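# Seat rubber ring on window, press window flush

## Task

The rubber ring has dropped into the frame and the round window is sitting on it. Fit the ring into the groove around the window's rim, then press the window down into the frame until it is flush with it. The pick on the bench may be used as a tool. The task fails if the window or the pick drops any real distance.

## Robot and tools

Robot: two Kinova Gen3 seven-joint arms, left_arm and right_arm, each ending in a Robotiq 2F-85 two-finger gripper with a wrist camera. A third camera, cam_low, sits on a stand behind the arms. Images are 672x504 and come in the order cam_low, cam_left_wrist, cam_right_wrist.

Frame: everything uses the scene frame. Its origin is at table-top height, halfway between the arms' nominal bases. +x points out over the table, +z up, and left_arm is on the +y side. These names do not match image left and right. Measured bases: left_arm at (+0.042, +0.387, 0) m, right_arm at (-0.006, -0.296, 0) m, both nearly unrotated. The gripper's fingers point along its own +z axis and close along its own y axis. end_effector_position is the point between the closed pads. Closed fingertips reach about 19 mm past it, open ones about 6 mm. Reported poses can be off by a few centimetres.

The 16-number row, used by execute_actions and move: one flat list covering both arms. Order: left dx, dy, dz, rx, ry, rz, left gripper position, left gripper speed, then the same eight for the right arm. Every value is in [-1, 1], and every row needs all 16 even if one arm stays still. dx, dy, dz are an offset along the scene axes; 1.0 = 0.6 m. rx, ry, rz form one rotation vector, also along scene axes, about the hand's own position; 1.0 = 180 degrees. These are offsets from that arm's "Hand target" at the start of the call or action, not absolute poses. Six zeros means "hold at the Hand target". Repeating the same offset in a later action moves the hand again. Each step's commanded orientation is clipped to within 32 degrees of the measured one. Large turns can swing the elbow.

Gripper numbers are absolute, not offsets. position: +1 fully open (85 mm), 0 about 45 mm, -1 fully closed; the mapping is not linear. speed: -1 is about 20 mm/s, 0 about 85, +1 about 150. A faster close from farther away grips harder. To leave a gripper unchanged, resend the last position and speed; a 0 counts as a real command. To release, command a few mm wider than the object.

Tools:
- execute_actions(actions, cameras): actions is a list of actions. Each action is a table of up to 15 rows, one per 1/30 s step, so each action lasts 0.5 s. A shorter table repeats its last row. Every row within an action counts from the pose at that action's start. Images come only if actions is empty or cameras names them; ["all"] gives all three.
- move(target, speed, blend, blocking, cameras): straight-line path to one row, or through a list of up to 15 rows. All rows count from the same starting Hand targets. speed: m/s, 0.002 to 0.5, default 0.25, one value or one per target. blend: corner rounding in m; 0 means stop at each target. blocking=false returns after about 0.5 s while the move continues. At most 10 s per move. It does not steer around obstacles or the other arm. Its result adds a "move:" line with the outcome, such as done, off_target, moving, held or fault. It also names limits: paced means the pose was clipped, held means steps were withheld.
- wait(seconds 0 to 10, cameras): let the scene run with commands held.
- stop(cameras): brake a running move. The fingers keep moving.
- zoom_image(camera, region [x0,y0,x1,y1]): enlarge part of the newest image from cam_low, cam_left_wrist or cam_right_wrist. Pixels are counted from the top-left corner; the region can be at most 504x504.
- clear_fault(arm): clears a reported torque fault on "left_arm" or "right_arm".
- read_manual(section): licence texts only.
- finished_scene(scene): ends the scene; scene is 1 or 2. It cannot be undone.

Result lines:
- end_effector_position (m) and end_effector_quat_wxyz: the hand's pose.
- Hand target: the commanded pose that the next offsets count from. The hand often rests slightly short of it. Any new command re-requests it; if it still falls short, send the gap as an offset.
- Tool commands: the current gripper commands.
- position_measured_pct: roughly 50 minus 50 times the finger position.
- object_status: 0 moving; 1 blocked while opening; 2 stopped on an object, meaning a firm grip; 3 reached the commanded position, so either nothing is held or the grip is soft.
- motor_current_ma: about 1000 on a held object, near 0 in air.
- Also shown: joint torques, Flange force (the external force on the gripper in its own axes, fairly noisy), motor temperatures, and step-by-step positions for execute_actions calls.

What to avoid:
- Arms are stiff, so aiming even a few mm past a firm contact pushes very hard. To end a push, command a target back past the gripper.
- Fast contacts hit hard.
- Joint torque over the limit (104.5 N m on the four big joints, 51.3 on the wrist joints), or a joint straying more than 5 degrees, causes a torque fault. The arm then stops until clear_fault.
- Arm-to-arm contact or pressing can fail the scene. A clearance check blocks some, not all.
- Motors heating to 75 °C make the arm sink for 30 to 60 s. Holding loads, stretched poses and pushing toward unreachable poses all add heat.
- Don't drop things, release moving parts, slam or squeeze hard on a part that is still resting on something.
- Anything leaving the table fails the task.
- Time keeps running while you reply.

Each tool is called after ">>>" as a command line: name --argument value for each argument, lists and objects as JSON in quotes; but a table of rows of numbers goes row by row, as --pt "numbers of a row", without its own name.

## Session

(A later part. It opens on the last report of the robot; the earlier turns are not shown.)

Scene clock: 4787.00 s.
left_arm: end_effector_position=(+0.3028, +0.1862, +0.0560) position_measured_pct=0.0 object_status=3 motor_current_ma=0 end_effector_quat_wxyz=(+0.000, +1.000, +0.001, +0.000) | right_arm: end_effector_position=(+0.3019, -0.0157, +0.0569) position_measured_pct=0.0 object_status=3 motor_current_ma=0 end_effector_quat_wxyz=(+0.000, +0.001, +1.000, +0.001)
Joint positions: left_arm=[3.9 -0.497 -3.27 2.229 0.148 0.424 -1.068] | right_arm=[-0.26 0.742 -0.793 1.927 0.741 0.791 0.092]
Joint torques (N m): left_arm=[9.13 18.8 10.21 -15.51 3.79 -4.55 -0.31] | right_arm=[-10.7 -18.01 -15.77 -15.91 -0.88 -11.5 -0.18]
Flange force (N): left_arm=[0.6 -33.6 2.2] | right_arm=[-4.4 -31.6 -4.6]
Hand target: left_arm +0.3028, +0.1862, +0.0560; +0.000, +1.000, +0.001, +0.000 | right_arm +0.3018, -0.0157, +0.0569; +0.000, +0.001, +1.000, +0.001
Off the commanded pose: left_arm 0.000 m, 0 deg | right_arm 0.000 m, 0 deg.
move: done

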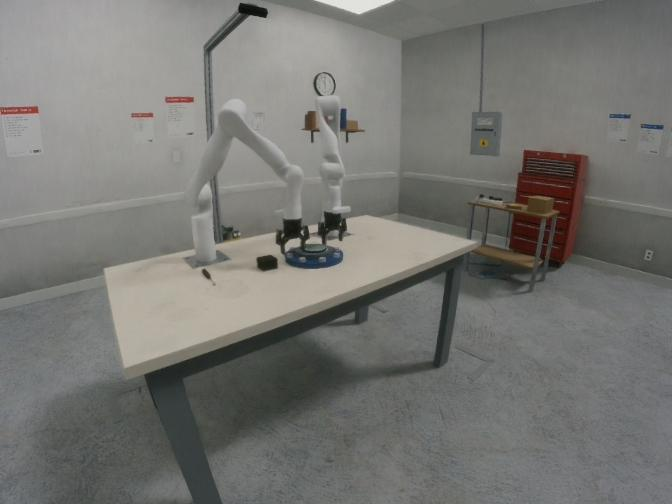

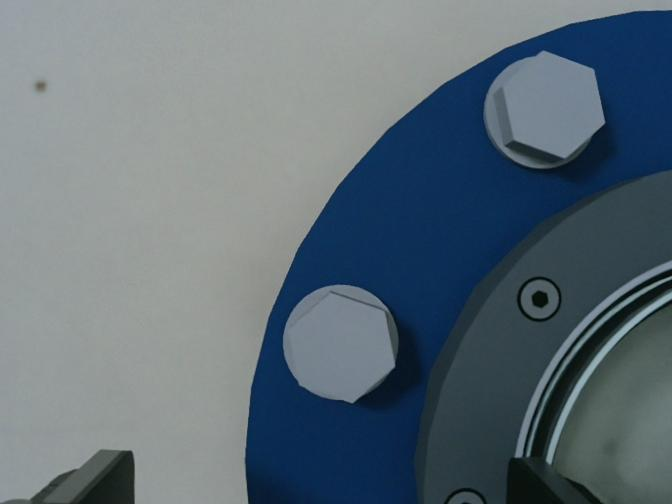

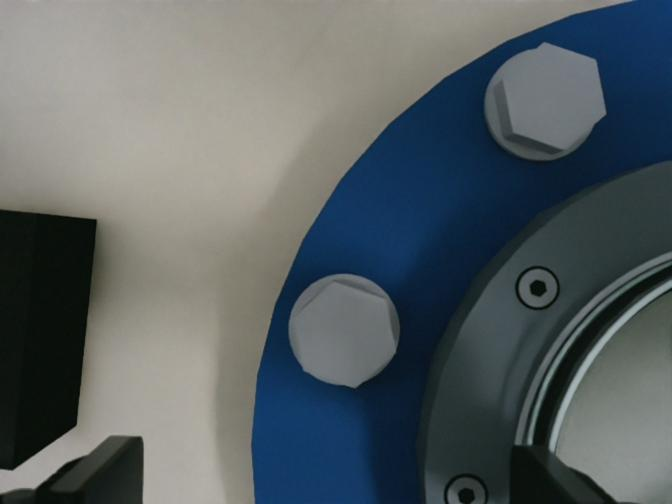

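>>> move --target '[0,0,-0.005,0,0,0,1,1,0,0,-0.005,0,0,0,1,1]' --speed 0.02 --cameras '["cam_low","cam_left_wrist"]'

>>> zoom_image --camera "cam_low" --region '[290, 235, 340, 270]'

Scene clock: 4790.90 s.
left_arm: end_effector_position=(+0.3028, +0.1862, +0.0530) position_measured_pct=0.0 object_status=3 motor_current_ma=0 end_effector_quat_wxyz=(+0.000, +1.000, +0.001, +0.000) | right_arm: end_effector_position=(+0.3019, -0.0157, +0.0540) position_measured_pct=0.0 object_status=3 motor_current_ma=0 end_effector_quat_wxyz=(+0.000, +0.001, +1.000, +0.001)
Joint positions: left_arm=[3.898 -0.505 -3.267 2.231 0.15 0.414 -1.07] | right_arm=[-0.264 0.748 -0.788 1.929 0.748 0.784 0.086]
Joint torques (N m): left_arm=[9.95 15.98 11.27 -11.62 3.5 -2.52 -0.56] | right_arm=[-12.67 -16.95 -17.84 -15.27 -1.65 -12.43 0.07]
Flange force (N): left_arm=[5.4 -32.1 -1.9] | right_arm=[-7.6 -34.3 -5.6]
Hand target: left_arm +0.3028, +0.1862, +0.0530; +0.000, +1.000, +0.001, +0.000 | right_arm +0.3019, -0.0157, +0.0539; +0.000, +0.001, +1.000, +0.001
Off the commanded pose: left_arm 0.000 m, 0 deg | right_arm 0.000 m, 0 deg.
move: done
Images, in order (width x height): cam_low 672x504, cam_left_wrist 672x504.

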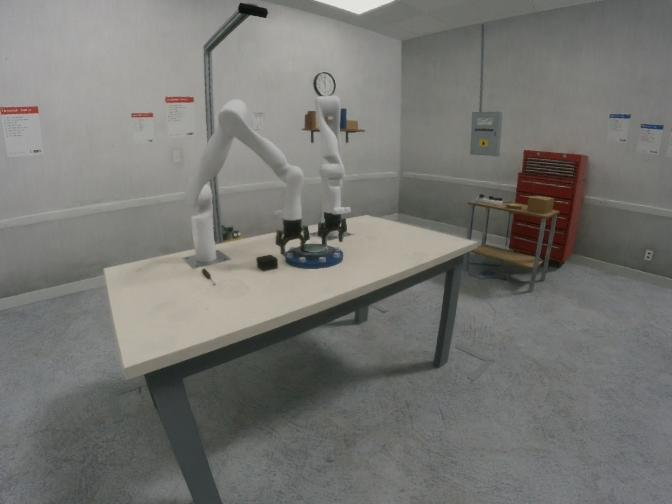

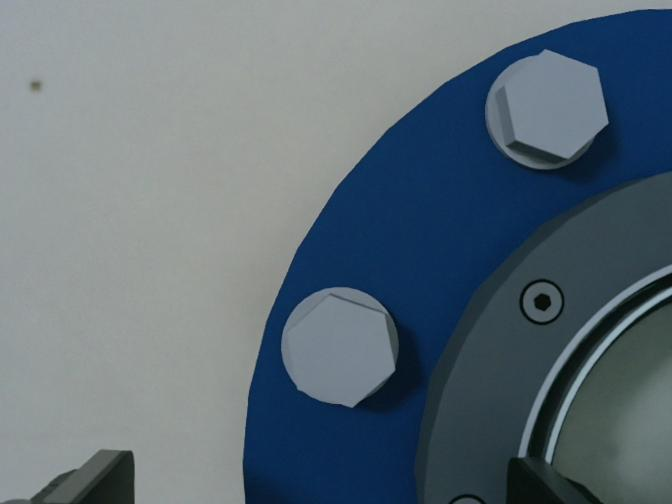

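Scaled by 10.080 from the camera's 672x504 image, which has a finer 960x720 frame.

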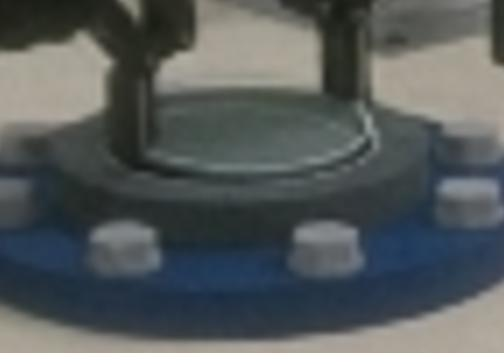

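>>> move --pt "0.001 0 0 0 0 0 1 1 0.001 0 0 0 0 0 1 1" --pt "0.001 0 -0.002 0 0 0 1 1 0.001 0 -0.002 0 0 0 1 1" --speed 0.02 --cameras '["cam_low","cam_left_wrist","cam_right_wrist"]'

>>> zoom_image --camera "cam_low" --region '[290, 235, 340, 270]'

>>> zoom_image --camera "cam_left_wrist" --region '[500, 300, 672, 504]'

>>> zoom_image --camera "cam_right_wrist" --region '[500, 300, 672, 504]'

Scene clock: 4796.30 s.
left_arm: end_effector_position=(+0.3034, +0.1862, +0.0518) position_measured_pct=0.0 object_status=3 motor_current_ma=0 end_effector_quat_wxyz=(+0.000, +1.000, +0.001, +0.000) | right_arm: end_effector_position=(+0.3025, -0.0157, +0.0527) position_measured_pct=0.0 object_status=3 motor_current_ma=0 end_effector_quat_wxyz=(+0.000, +0.001, +1.000, +0.001)
Joint positions: left_arm=[3.896 -0.509 -3.266 2.23 0.151 0.411 -1.072] | right_arm=[-0.264 0.75 -0.786 1.928 0.75 0.783 0.086]
Joint torques (N m): left_arm=[8.63 16.98 9.76 -13.16 3.22 -3.61 -0.35] | right_arm=[-12.46 -17.33 -17.71 -15.54 -1.45 -12.51 -0.03]
Flange force (N): left_arm=[1.8 -30.5 -1.2] | right_arm=[-7.3 -34.1 -5.6]
Hand target: left_arm +0.3034, +0.1862, +0.0518; +0.000, +1.000, +0.001, +0.000 | right_arm +0.3024, -0.0157, +0.0527; +0.000, +0.001, +1.000, +0.001
Off the commanded pose: left_arm 0.000 m, 0 deg | right_arm 0.000 m, 0 deg.
move: done

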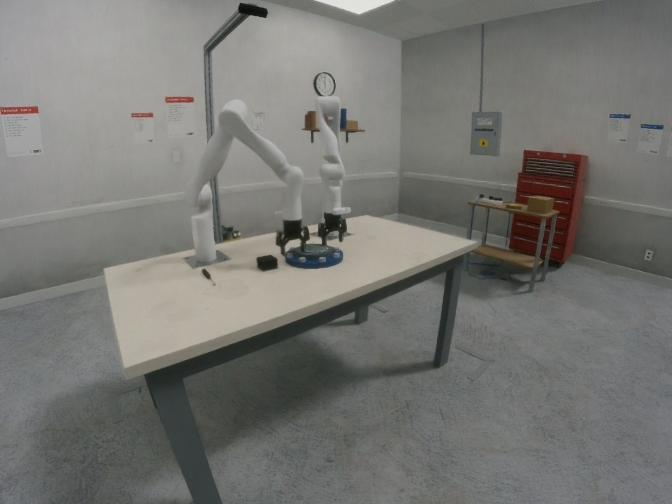

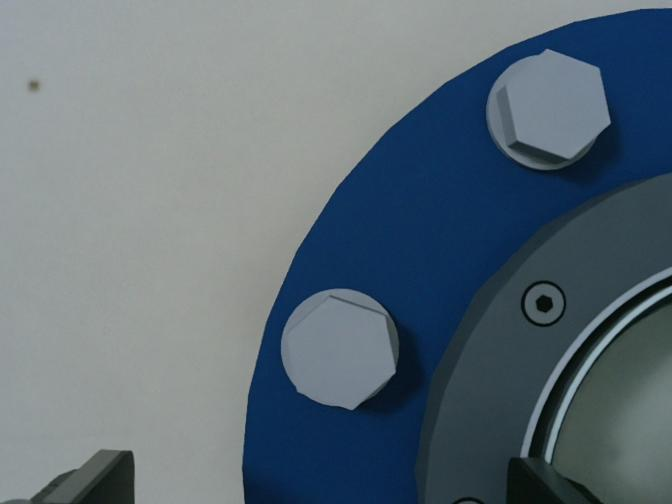

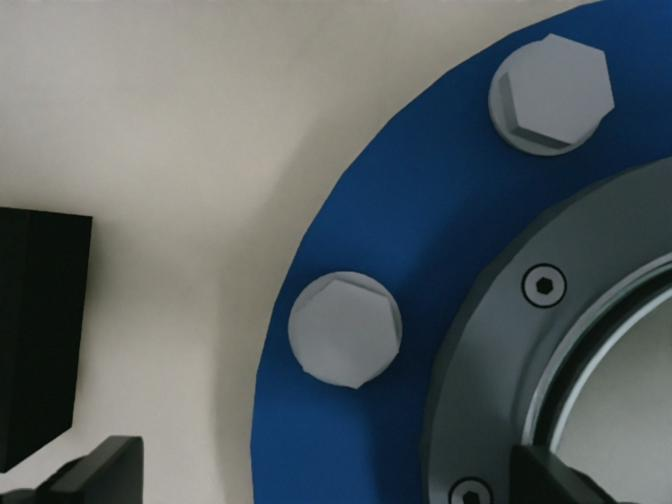

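Scaled by 10.080 from the camera's 672x504 image, which has a finer 960x720 frame.

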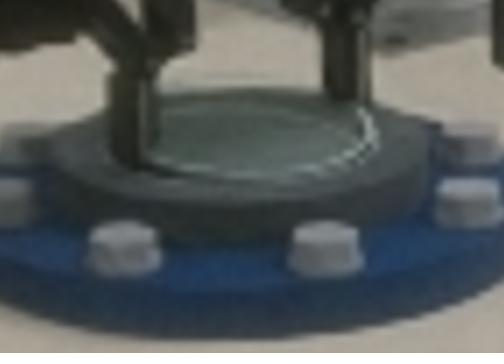

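Scaled by 2.471.

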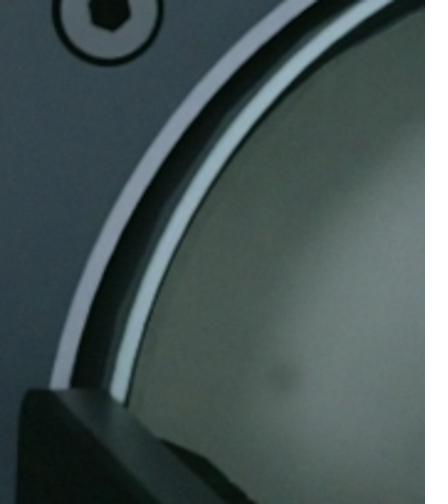

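Scaled by 2.471.

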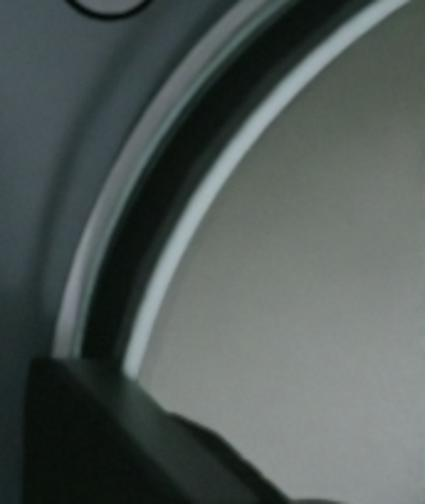

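>>> move --pt "0 0.013 0 0 0 0 1 1 0 -0.013 0 0 0 0 1 1" --pt "0 0.013 0.12 0 0 0 -1 1 0 -0.013 0.12 0 0 0 -1 1" --speed '[0.02,0.1]' --cameras '["cam_low","cam_left_wrist","cam_right_wrist"]'

>>> zoom_image --camera "cam_low" --region '[290, 235, 340, 270]'

Scene clock: 4804.77 s.
left_arm: end_effector_position=(+0.3034, +0.1940, +0.1238) position_measured_pct=98.7 object_status=0 motor_current_ma=330 end_effector_quat_wxyz=(+0.000, +1.000, +0.001, +0.000) | right_arm: end_effector_position=(+0.3025, -0.0235, +0.1247) position_measured_pct=99.1 object_status=0 motor_current_ma=290 end_effector_quat_wxyz=(+0.000, +0.001, +1.000, +0.001)
Joint positions: left_arm=[3.92 -0.32 -3.312 2.169 0.087 0.66 -1.032] | right_arm=[-0.167 0.621 -0.9 1.876 0.598 0.938 0.219]
Joint torques (N m): left_arm=[-0.09 12.5 -0.39 -6.58 -0.11 -0.3 -0.13] | right_arm=[0.93 -14.9 -2.67 -5.83 0.2 -0.55 -0.08]
Flange force (N): left_arm=[-1.7 -0.4 2.2] | right_arm=[-0.2 2.8 -2.3]
Hand target: left_arm +0.3034, +0.1940, +0.1238; +0.000, +1.000, +0.001, +0.000 | right_arm +0.3025, -0.0235, +0.1247; +0.000, +0.001, +1.000, +0.001
Off the commanded pose: left_arm 0.000 m, 0 deg | right_arm 0.000 m, 0 deg.
move: done

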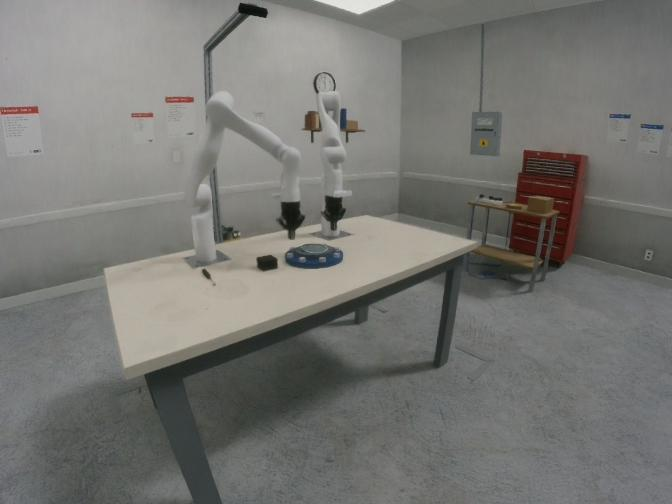

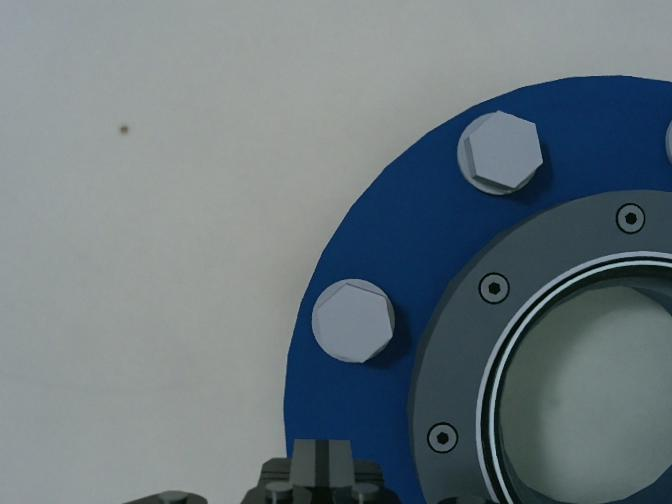

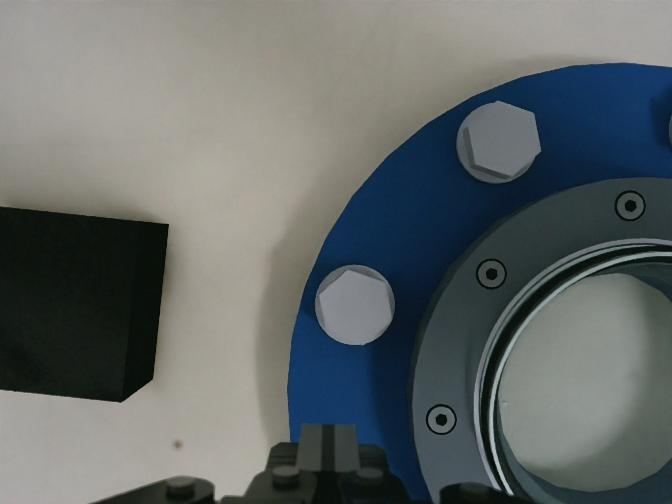

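Scaled by 10.080 from the camera's 672x504 image, which has a finer 960x720 frame.

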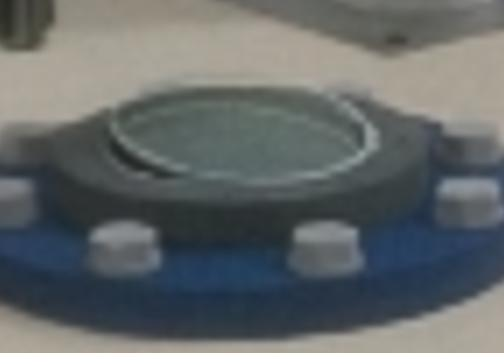

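>>> move --pt "0 0 0 0 0 0 1 1 0 -0.2 0.1 0 0 0 -1 1" --pt "-0.0023 -0.1828 0.0 0 0 0 1 1 0 -0.2 0.1 0 0 0 -1 1" --pt "-0.0023 -0.1828 -0.11 0 0 0 1 1 0 -0.2 0.1 0 0 0 -1 1" --speed '[0.15,0.1,0.04]' --cameras '["cam_low"]'

>>> zoom_image --camera "cam_low" --region '[290, 235, 340, 270]'

Scene clock: 4821.03 s.
left_arm: end_effector_position=(+0.3020, +0.0843, +0.0579) position_measured_pct=0.0 object_status=3 motor_current_ma=0 end_effector_quat_wxyz=(+0.000, +1.000, +0.001, +0.000) | right_arm: end_effector_position=(+0.3025, -0.1435, +0.1847) position_measured_pct=99.1 object_status=3 motor_current_ma=1000 end_effector_quat_wxyz=(+0.000, +0.001, +1.000, +0.001)
Joint positions: left_arm=[4.094 -0.584 -3.261 2.002 0.123 0.563 -0.83] | right_arm=[0.278 0.389 -1.041 1.992 0.401 0.983 0.607]
Joint torques (N m): left_arm=[-0.16 15.8 -0.44 -5.52 -0.19 -0.27 -0.1] | right_arm=[0.83 -10.44 -1.49 -6.65 0.17 -0.58 -0.09]
Flange force (N): left_arm=[-1.9 -1.1 -0.2] | right_arm=[-0.3 2.6 -2.7]
Hand target: left_arm +0.3020, +0.0843, +0.0578; +0.000, +1.000, +0.001, +0.000 | right_arm +0.3025, -0.1435, +0.1847; +0.000, +0.001, +1.000, +0.001
Off the commanded pose: left_arm 0.000 m, 0 deg | right_arm 0.000 m, 0 deg.
move: done
Images, in order (width x height): cam_low 672x504.

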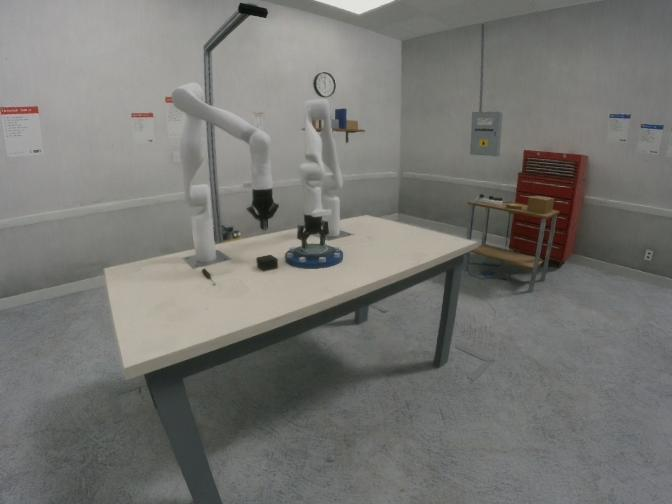

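Scaled by 10.080 from the camera's 672x504 image, which has a finer 960x720 frame.

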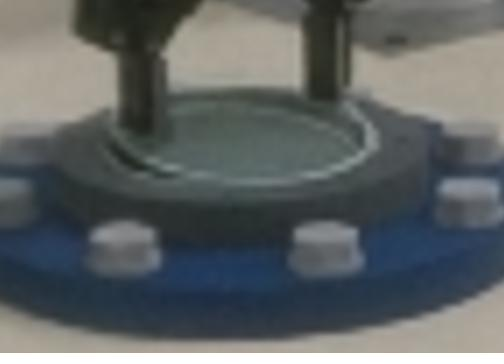

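>>> move --target '[0,0,-0.0083,0,0,0,1,1,0,0,0,0,0,0,-1,1]' --speed 0.02 --cameras '["cam_low"]'

Scene clock: 4839.67 s.
left_arm: end_effector_position=(+0.3020, +0.0843, +0.0529) position_measured_pct=0.0 object_status=3 motor_current_ma=0 end_effector_quat_wxyz=(+0.000, +1.000, +0.001, +0.000) | right_arm: end_effector_position=(+0.3025, -0.1435, +0.1847) position_measured_pct=99.1 object_status=3 motor_current_ma=1000 end_effector_quat_wxyz=(+0.000, +0.001, +1.000, +0.001)
Joint positions: left_arm=[4.093 -0.595 -3.258 2.006 0.125 0.549 -0.832] | right_arm=[0.278 0.389 -1.041 1.992 0.401 0.983 0.607]
Joint torques (N m): left_arm=[-1.46 9.81 -1.91 -6.16 -0.59 -2.37 -0.06] | right_arm=[0.9 -10.41 -1.48 -6.71 0.19 -0.52 -0.08]
Flange force (N): left_arm=[-8.7 -4.2 -18.9] | right_arm=[-0.1 2.7 -2.4]
Hand target: left_arm +0.3020, +0.0843, +0.0528; +0.000, +1.000, +0.001, +0.000 | right_arm +0.3025, -0.1435, +0.1847; +0.000, +0.001, +1.000, +0.001
Off the commanded pose: left_arm 0.000 m, 0 deg | right_arm 0.000 m, 0 deg.
move: done
Images, in order (width x height): cam_low 672x504.

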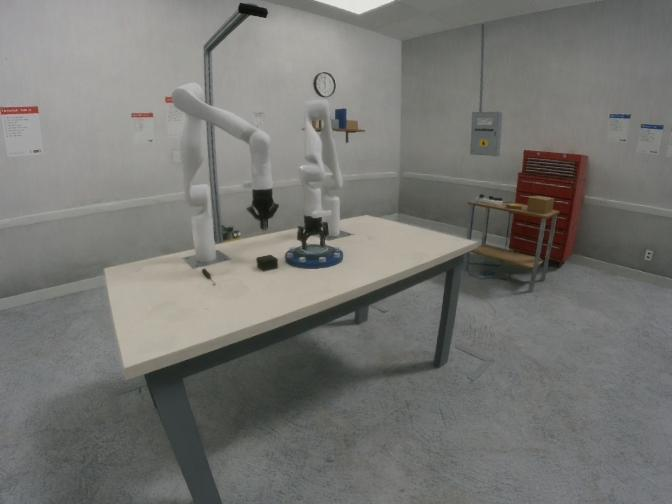

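>>> move --target '[0,0,-0.0025,0,0,0,1,1,0,0,0,0,0,0,-1,1]' --speed 0.02

>>> move --target '[0,0,-0.0017,0,0,0,1,1,0,0,0,0,0,0,-1,1]' --speed 0.02 --cameras '["cam_low"]'

>>> zoom_image --camera "cam_low" --region '[270, 225, 360, 275]'

Scene clock: 4845.37 s.
left_arm: end_effector_position=(+0.3020, +0.0843, +0.0514) position_measured_pct=0.0 object_status=3 motor_current_ma=0 end_effector_quat_wxyz=(+0.000, +1.000, +0.001, +0.000) | right_arm: end_effector_position=(+0.3025, -0.1435, +0.1847) position_measured_pct=99.1 object_status=3 motor_current_ma=1000 end_effector_quat_wxyz=(+0.000, +0.001, +1.000, +0.001)
Joint positions: left_arm=[4.092 -0.598 -3.258 2.007 0.126 0.544 -0.833] | right_arm=[0.278 0.389 -1.041 1.992 0.401 0.983 0.607]
Joint torques (N m): left_arm=[-1.14 4.36 -1.51 -5.6 -0.39 -3.6 -0.11] | right_arm=[1 -10.36 -1.53 -6.62 0.16 -0.53 -0.14]
Flange force (N): left_arm=[-10.1 -7.0 -35.4] | right_arm=[-0.4 3.0 -2.5]
Hand target: left_arm +0.3020, +0.0843, +0.0513; +0.000, +1.000, +0.001, +0.000 | right_arm +0.3025, -0.1435, +0.1847; +0.000, +0.001, +1.000, +0.001
Off the commanded pose: left_arm 0.000 m, 0 deg | right_arm 0.000 m, 0 deg.
move: done

Scene clock: 4846.07 s.
left_arm: end_effector_position=(+0.3020, +0.0843, +0.0503) position_measured_pct=0.0 object_status=3 motor_current_ma=0 end_effector_quat_wxyz=(+0.000, +1.000, +0.001, +0.000) | right_arm: end_effector_position=(+0.3025, -0.1435, +0.1847) position_measured_pct=99.1 object_status=3 motor_current_ma=1000 end_effector_quat_wxyz=(+0.000, +0.001, +1.000, +0.001)
Joint positions: left_arm=[4.092 -0.6 -3.257 2.007 0.127 0.541 -0.833] | right_arm=[0.278 0.389 -1.041 1.992 0.401 0.983 0.607]
Joint torques (N m): left_arm=[-1.47 8.65 -1.93 -5.58 -0.62 -2.47 -0.13] | right_arm=[1.01 -10.41 -1.5 -6.64 0.2 -0.52 -0.1]
Flange force (N): left_arm=[-8.5 -3.8 -22.3] | right_arm=[-0.3 3.1 -2.4]
Hand target: left_arm +0.3020, +0.0843, +0.0503; +0.000, +1.000, +0.001, +0.000 | right_arm +0.3025, -0.1435, +0.1847; +0.000, +0.001, +1.000, +0.001
Off the commanded pose: left_arm 0.000 m, 0 deg | right_arm 0.000 m, 0 deg.
move: done
Images, in order (width x height): cam_low 672x504.

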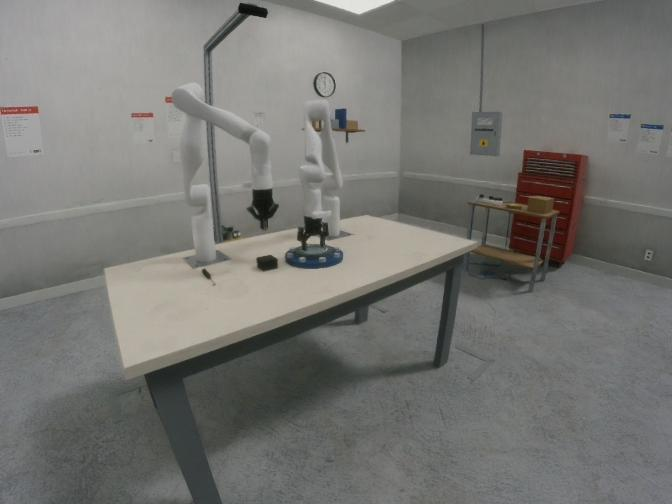

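Scaled by 5.600 from the camera's 672x504 image, which has a finer 960x720 frame.

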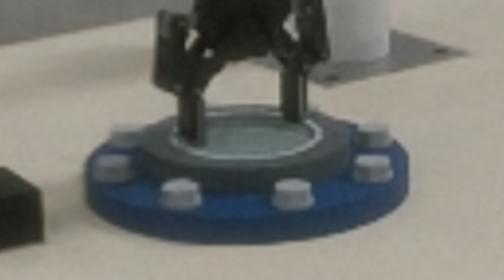

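Sliding in nicely.

>>> move --target '[0,0,-0.0017,0,0,0,1,1,0,0,0,0,0,0,-1,1]' --speed 0.02

>>> move --target '[0,0,-0.0012,0,0,0,1,1,0,0,0,0,0,0,-1,1]' --speed 0.02

Scene clock: 4849.50 s.
left_arm: end_effector_position=(+0.3020, +0.0843, +0.0493) position_measured_pct=0.0 object_status=3 motor_current_ma=0 end_effector_quat_wxyz=(+0.000, +1.000, +0.001, +0.000) | right_arm: end_effector_position=(+0.3025, -0.1435, +0.1847) position_measured_pct=99.1 object_status=3 motor_current_ma=1000 end_effector_quat_wxyz=(+0.000, +0.001, +1.000, +0.001)
Joint positions: left_arm=[4.091 -0.603 -3.257 2.008 0.127 0.538 -0.834] | right_arm=[0.278 0.389 -1.041 1.992 0.401 0.983 0.607]
Joint torques (N m): left_arm=[-1.63 8.19 -2.17 -5.27 -0.7 -2.39 -0.13] | right_arm=[0.98 -10.45 -1.56 -6.63 0.2 -0.54 -0.11]
Flange force (N): left_arm=[-8.7 -3.4 -23.3] | right_arm=[-0.5 3.1 -2.4]
Hand target: left_arm +0.3020, +0.0843, +0.0493; +0.000, +1.000, +0.001, +0.000 | right_arm +0.3025, -0.1435, +0.1847; +0.000, +0.001, +1.000, +0.001
Off the commanded pose: left_arm 0.000 m, 0 deg | right_arm 0.000 m, 0 deg.
move: done

Scene clock: 4850.20 s.
left_arm: end_effector_position=(+0.3020, +0.0843, +0.0486) position_measured_pct=0.0 object_status=3 motor_current_ma=0 end_effector_quat_wxyz=(+0.000, +1.000, +0.001, +0.000) | right_arm: end_effector_position=(+0.3025, -0.1435, +0.1847) position_measured_pct=99.1 object_status=3 motor_current_ma=1000 end_effector_quat_wxyz=(+0.000, +0.001, +1.000, +0.001)
Joint positions: left_arm=[4.091 -0.604 -3.256 2.008 0.127 0.536 -0.834] | right_arm=[0.278 0.389 -1.041 1.992 0.401 0.983 0.607]
Joint torques (N m): left_arm=[-1.59 4.4 -2.25 -5.88 -0.56 -3.4 0.12] | right_arm=[1.03 -10.36 -1.48 -6.68 0.24 -0.48 -0.14]
Flange force (N): left_arm=[-11.5 -7.7 -34.3] | right_arm=[0.0 2.9 -2.5]
Hand target: left_arm +0.3020, +0.0843, +0.0486; +0.000, +1.000, +0.001, +0.000 | right_arm +0.3025, -0.1435, +0.1847; +0.000, +0.001, +1.000, +0.001
Off the commanded pose: left_arm 0.000 m, 0 deg | right_arm 0.000 m, 0 deg.
move: done

>>> move --target '[0,0,-0.0010,0,0,0,1,1,0,0,0,0,0,0,-1,1]' --speed 0.02 --cameras '["cam_low"]'

>>> zoom_image --camera "cam_low" --region '[280, 235, 350, 270]'

Scene clock: 4853.93 s.
left_arm: end_effector_position=(+0.3020, +0.0843, +0.0480) position_measured_pct=0.0 object_status=3 motor_current_ma=0 end_effector_quat_wxyz=(+0.000, +1.000, +0.001, +0.000) | right_arm: end_effector_position=(+0.3025, -0.1435, +0.1847) position_measured_pct=99.1 object_status=3 motor_current_ma=1000 end_effector_quat_wxyz=(+0.000, +0.001, +1.000, +0.001)
Joint positions: left_arm=[4.091 -0.606 -3.256 2.009 0.128 0.535 -0.834] | right_arm=[0.278 0.389 -1.041 1.992 0.401 0.983 0.607]
Joint torques (N m): left_arm=[-1.3 -5.38 -1.85 -6.63 -0.35 -6.18 0.1] | right_arm=[0.99 -10.41 -1.52 -6.6 0.18 -0.55 -0.15]
Flange force (N): left_arm=[-17.4 -15.7 -64.2] | right_arm=[-0.5 3.0 -2.6]
Hand target: left_arm +0.3020, +0.0843, +0.0480; +0.000, +1.000, +0.001, +0.000 | right_arm +0.3025, -0.1435, +0.1847; +0.000, +0.001, +1.000, +0.001
Off the commanded pose: left_arm 0.000 m, 0 deg | right_arm 0.000 m, 0 deg.
move: done
Images, in order (width x height): cam_low 672x504.

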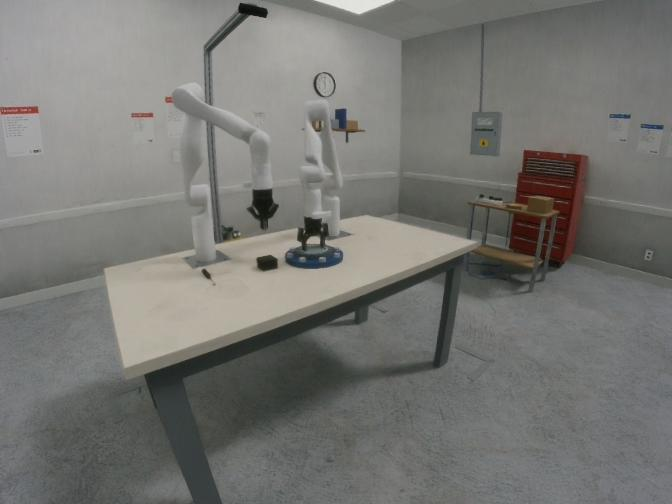

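Scaled by 7.200 from the camera's 672x504 image, which has a finer 960x720 frame.

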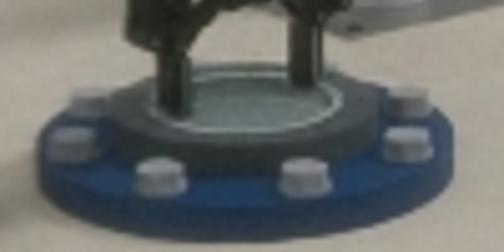

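>>> move --pt "0 0 0.025 0 0 0 1 1 0 0 0 0 0 0 -1 1" --pt "0 0 0.025 0 0 0.5 1 1 0 0 0 0 0 0 -1 1" --pt "0 0 0.006 0 0 0.5 1 1 0 0 0 0 0 0 -1 1" --speed '[0.05,0.2,0.03]'

>>> move --target '[0,0,-0.0055,0,0,0,1,1,0,0,0,0,0,0,-1,1]' --speed 0.02 --cameras '["cam_low"]'

>>> zoom_image --camera "cam_low" --region '[280, 235, 350, 270]'

Scene clock: 4864.93 s.
left_arm: end_effector_position=(+0.3020, +0.0843, +0.0516) position_measured_pct=0.0 object_status=3 motor_current_ma=0 end_effector_quat_wxyz=(+0.000, +0.707, +0.708, +0.000) | right_arm: end_effector_position=(+0.3025, -0.1435, +0.1847) position_measured_pct=99.1 object_status=3 motor_current_ma=1000 end_effector_quat_wxyz=(+0.000, +0.001, +1.000, +0.001)
Joint positions: left_arm=[4.387 -0.643 -3.68 2.019 0.554 0.626 0.326] | right_arm=[0.278 0.389 -1.041 1.992 0.401 0.983 0.607]
Joint torques (N m): left_arm=[-0.11 15.96 -2.25 -5.48 -0.04 -0.09 -0.01] | right_arm=[0.96 -10.36 -1.47 -6.59 0.19 -0.58 -0.14]
Flange force (N): left_arm=[1.7 -1.9 1.3] | right_arm=[-0.4 2.9 -2.9]
Hand target: left_arm +0.3020, +0.0843, +0.0516; +0.000, +0.707, +0.708, +0.000 | right_arm +0.3025, -0.1435, +0.1847; +0.000, +0.001, +1.000, +0.001
Off the commanded pose: left_arm 0.000 m, 0 deg | right_arm 0.000 m, 0 deg.
move: done

Scene clock: 4865.63 s.
left_arm: end_effector_position=(+0.3020, +0.0843, +0.0484) position_measured_pct=0.0 object_status=3 motor_current_ma=0 end_effector_quat_wxyz=(+0.000, +0.707, +0.708, +0.000) | right_arm: end_effector_position=(+0.3025, -0.1435, +0.1847) position_measured_pct=99.1 object_status=3 motor_current_ma=1000 end_effector_quat_wxyz=(+0.000, +0.001, +1.000, +0.001)
Joint positions: left_arm=[4.382 -0.649 -3.674 2.021 0.56 0.618 0.321] | right_arm=[0.278 0.389 -1.041 1.992 0.401 0.983 0.607]
Joint torques (N m): left_arm=[0.68 0.93 0.84 -6.15 1.39 -4.49 0.13] | right_arm=[1.05 -10.41 -1.45 -6.72 0.15 -0.56 -0.08]
Flange force (N): left_arm=[13.7 -9.0 -48.1] | right_arm=[-0.2 3.2 -2.2]
Hand target: left_arm +0.3020, +0.0843, +0.0483; +0.000, +0.707, +0.708, +0.000 | right_arm +0.3025, -0.1435, +0.1847; +0.000, +0.001, +1.000, +0.001
Off the commanded pose: left_arm 0.000 m, 0 deg | right_arm 0.000 m, 0 deg.
move: done
Images, in order (width x height): cam_low 672x504.

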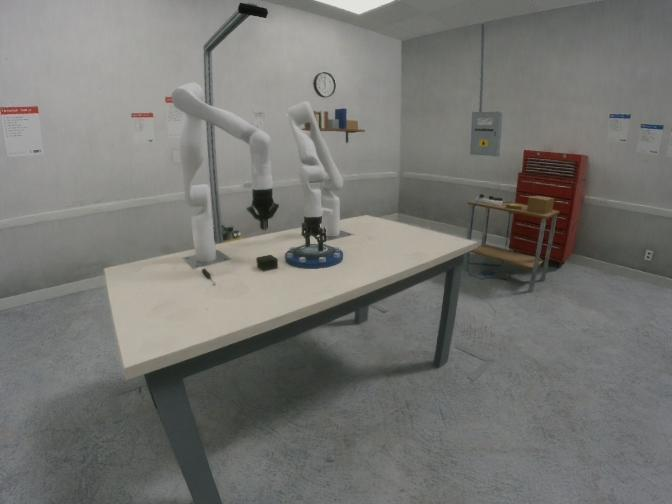

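Scaled by 7.200 from the camera's 672x504 image, which has a finer 960x720 frame.

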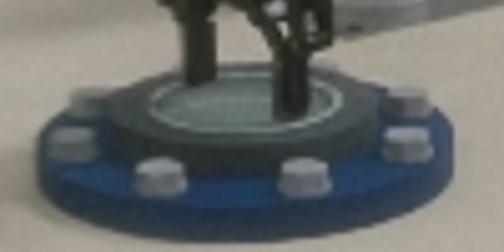

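>>> move --target '[0,0,-0.0010,0,0,0,1,1,0,0,0,0,0,0,-1,1]' --speed 0.02

>>> move --target '[0,0,-0.0005,0,0,0,1,1,0,0,0,0,0,0,-1,1]' --speed 0.02

Scene clock: 4872.33 s.
left_arm: end_effector_position=(+0.3020, +0.0843, +0.0477) position_measured_pct=0.0 object_status=3 motor_current_ma=0 end_effector_quat_wxyz=(+0.000, +0.707, +0.708, +0.000) | right_arm: end_effector_position=(+0.3025, -0.1435, +0.1847) position_measured_pct=99.1 object_status=3 motor_current_ma=1000 end_effector_quat_wxyz=(+0.000, +0.001, +1.000, +0.001)
Joint positions: left_arm=[4.381 -0.651 -3.673 2.021 0.562 0.616 0.32] | right_arm=[0.278 0.389 -1.041 1.992 0.401 0.983 0.607]
Joint torques (N m): left_arm=[0.94 -11.91 3.94 -6.84 2.97 -7.93 0.16] | right_arm=[0.94 -10.41 -1.43 -6.67 0.18 -0.52 -0.07]
Flange force (N): left_arm=[23.3 -16.4 -91.8] | right_arm=[-0.1 2.9 -2.5]
Hand target: left_arm +0.3020, +0.0843, +0.0477; +0.000, +0.707, +0.708, +0.000 | right_arm +0.3025, -0.1435, +0.1847; +0.000, +0.001, +1.000, +0.001
Off the commanded pose: left_arm 0.000 m, 0 deg | right_arm 0.000 m, 0 deg.
move: done

Scene clock: 4873.03 s.
left_arm: end_effector_position=(+0.3020, +0.0843, +0.0474) position_measured_pct=0.0 object_status=3 motor_current_ma=0 end_effector_quat_wxyz=(+0.000, +0.707, +0.708, +0.000) | right_arm: end_effector_position=(+0.3025, -0.1435, +0.1847) position_measured_pct=99.1 object_status=3 motor_current_ma=1000 end_effector_quat_wxyz=(+0.000, +0.001, +1.000, +0.001)
Joint positions: left_arm=[4.381 -0.651 -3.672 2.021 0.562 0.615 0.319] | right_arm=[0.278 0.389 -1.041 1.992 0.401 0.983 0.607]
Joint torques (N m): left_arm=[1.09 -17.85 5.34 -7.16 3.61 -9.45 0.16] | right_arm=[0.95 -10.45 -1.54 -6.71 0.19 -0.58 -0.08]
Flange force (N): left_arm=[27.9 -19.8 -111.6] | right_arm=[-0.3 3.0 -2.4]
Hand target: left_arm +0.3020, +0.0843, +0.0474; +0.000, +0.707, +0.708, +0.000 | right_arm +0.3025, -0.1435, +0.1847; +0.000, +0.001, +1.000, +0.001
Off the commanded pose: left_arm 0.000 m, 0 deg | right_arm 0.000 m, 0 deg.
move: done

>>> move --pt "0 0 0.025 0 0 0 1 1 0 0 0 0 0 0 -1 1" --pt "0 0 0.025 0 0 -0.5 1 1 0 0 0 0 0 0 -1 1" --pt "0 0 0.003 0 0 -0.5 1 1 0 0 0 0 0 0 -1 1" --speed '[0.05,0.2,0.03]'

>>> move --target '[0,0,-0.003,0,0,0,1,1,0,0,0,0,0,0,-1,1]' --speed 0.02

>>> move --pt "0 0 0.2 0 0 0 1 1 0 0 0 0 0 0 -1 1" --pt "-0.094 0 0.2 0 0 0 1 1 0 0 0 0 0 0 -1 1" --speed 0.15 --cameras '["cam_low","cam_left_wrist"]'

>>> zoom_image --camera "cam_low" --region '[280, 235, 350, 270]'

Scene clock: 4883.80 s.
left_arm: end_effector_position=(+0.3020, +0.0843, +0.0492) position_measured_pct=0.0 object_status=3 motor_current_ma=0 end_effector_quat_wxyz=(+0.000, +1.000, +0.001, +0.000) | right_arm: end_effector_position=(+0.3025, -0.1435, +0.1847) position_measured_pct=99.1 object_status=3 motor_current_ma=1000 end_effector_quat_wxyz=(+0.000, +0.001, +1.000, +0.001)
Joint positions: left_arm=[4.091 -0.603 -3.256 2.008 0.127 0.538 -0.833] | right_arm=[0.278 0.389 -1.041 1.992 0.401 0.983 0.607]
Joint torques (N m): left_arm=[-0.03 14.59 -0.42 -5.58 -0.06 -0.73 -0.09] | right_arm=[1.06 -10.39 -1.51 -6.57 0.19 -0.55 -0.11]
Flange force (N): left_arm=[-2.7 -2.7 -4.5] | right_arm=[-0.6 3.4 -2.5]
Hand target: left_arm +0.3020, +0.0843, +0.0492; +0.000, +1.000, +0.001, +0.000 | right_arm +0.3025, -0.1435, +0.1847; +0.000, +0.001, +1.000, +0.001
Off the commanded pose: left_arm 0.000 m, 0 deg | right_arm 0.000 m, 0 deg.
move: done

Scene clock: 4884.50 s.
left_arm: end_effector_position=(+0.3020, +0.0843, +0.0475) position_measured_pct=0.0 object_status=3 motor_current_ma=0 end_effector_quat_wxyz=(+0.000, +1.000, +0.001, +0.000) | right_arm: end_effector_position=(+0.3025, -0.1435, +0.1847) position_measured_pct=99.1 object_status=3 motor_current_ma=1000 end_effector_quat_wxyz=(+0.000, +0.001, +1.000, +0.001)
Joint positions: left_arm=[4.09 -0.607 -3.255 2.009 0.128 0.533 -0.834] | right_arm=[0.278 0.389 -1.041 1.992 0.401 0.983 0.607]
Joint torques (N m): left_arm=[0.66 -14.43 0.6 -7.57 0.72 -8.94 0.06] | right_arm=[0.98 -10.42 -1.51 -6.52 0.17 -0.55 -0.12]
Flange force (N): left_arm=[-19.7 -25.8 -93.0] | right_arm=[-0.7 3.1 -2.7]
Hand target: left_arm +0.3020, +0.0843, +0.0474; +0.000, +1.000, +0.001, +0.000 | right_arm +0.3025, -0.1435, +0.1847; +0.000, +0.001, +1.000, +0.001
Off the commanded pose: left_arm 0.000 m, 0 deg | right_arm 0.000 m, 0 deg.
move: done

Scene clock: 4886.50 s.
left_arm: end_effector_position=(+0.2456, +0.0843, +0.1674) position_measured_pct=0.0 object_status=3 motor_current_ma=0 end_effector_quat_wxyz=(+0.000, +1.000, +0.001, +0.000) | right_arm: end_effector_position=(+0.3025, -0.1435, +0.1847) position_measured_pct=99.1 object_status=3 motor_current_ma=1000 end_effector_quat_wxyz=(+0.000, +0.001, +1.000, +0.001)
Joint positions: left_arm=[4.231 -0.307 -3.274 1.985 0.053 0.854 -0.651] | right_arm=[0.278 0.389 -1.041 1.992 0.401 0.983 0.607]
Joint torques (N m): left_arm=[-0.28 13.45 -0.38 -7.83 -0.07 -0.29 -0.12] | right_arm=[0.92 -10.44 -1.52 -6.67 0.21 -0.55 -0.13]
Flange force (N): left_arm=[-1.8 -0.8 1.9] | right_arm=[-0.3 2.7 -2.6]
Hand target: left_arm +0.2456, +0.0843, +0.1674; +0.000, +1.000, +0.001, +0.000 | right_arm +0.3025, -0.1435, +0.1847; +0.000, +0.001, +1.000, +0.001
Off the commanded pose: left_arm 0.000 m, 0 deg | right_arm 0.000 m, 0 deg.
move: done
Images, in order (width x height): cam_low 672x504, cam_left_wrist 672x504.

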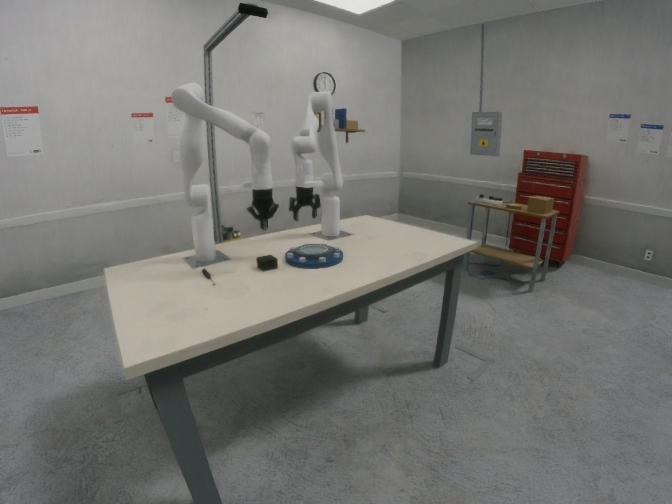

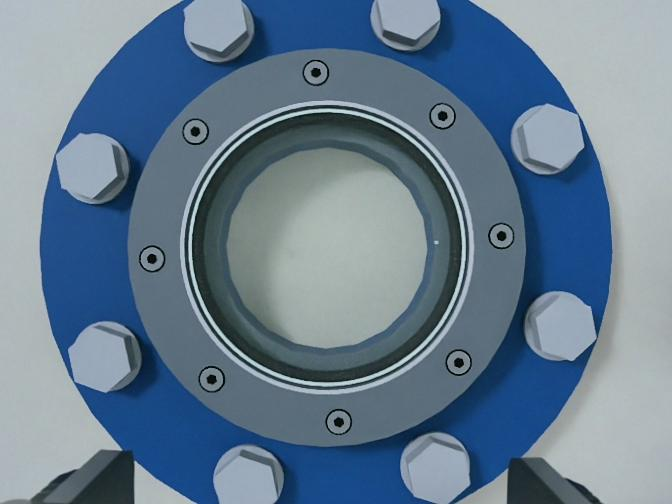

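Scaled by 7.200 from the camera's 672x504 image, which has a finer 960x720 frame.

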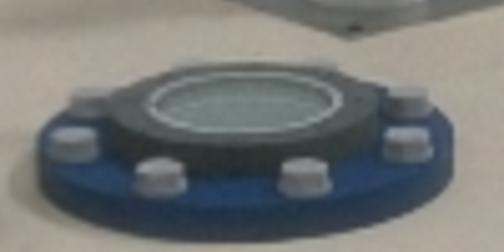

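>>> zoom_image --camera "cam_left_wrist" --region '[170, 90, 490, 410]'

Scaled by 1.575.

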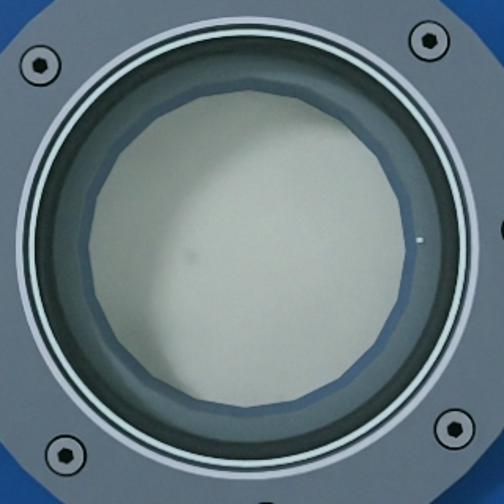

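Concentric and clean all round.

>>> finished_scene --scene 1

The scene is finished: the task was done.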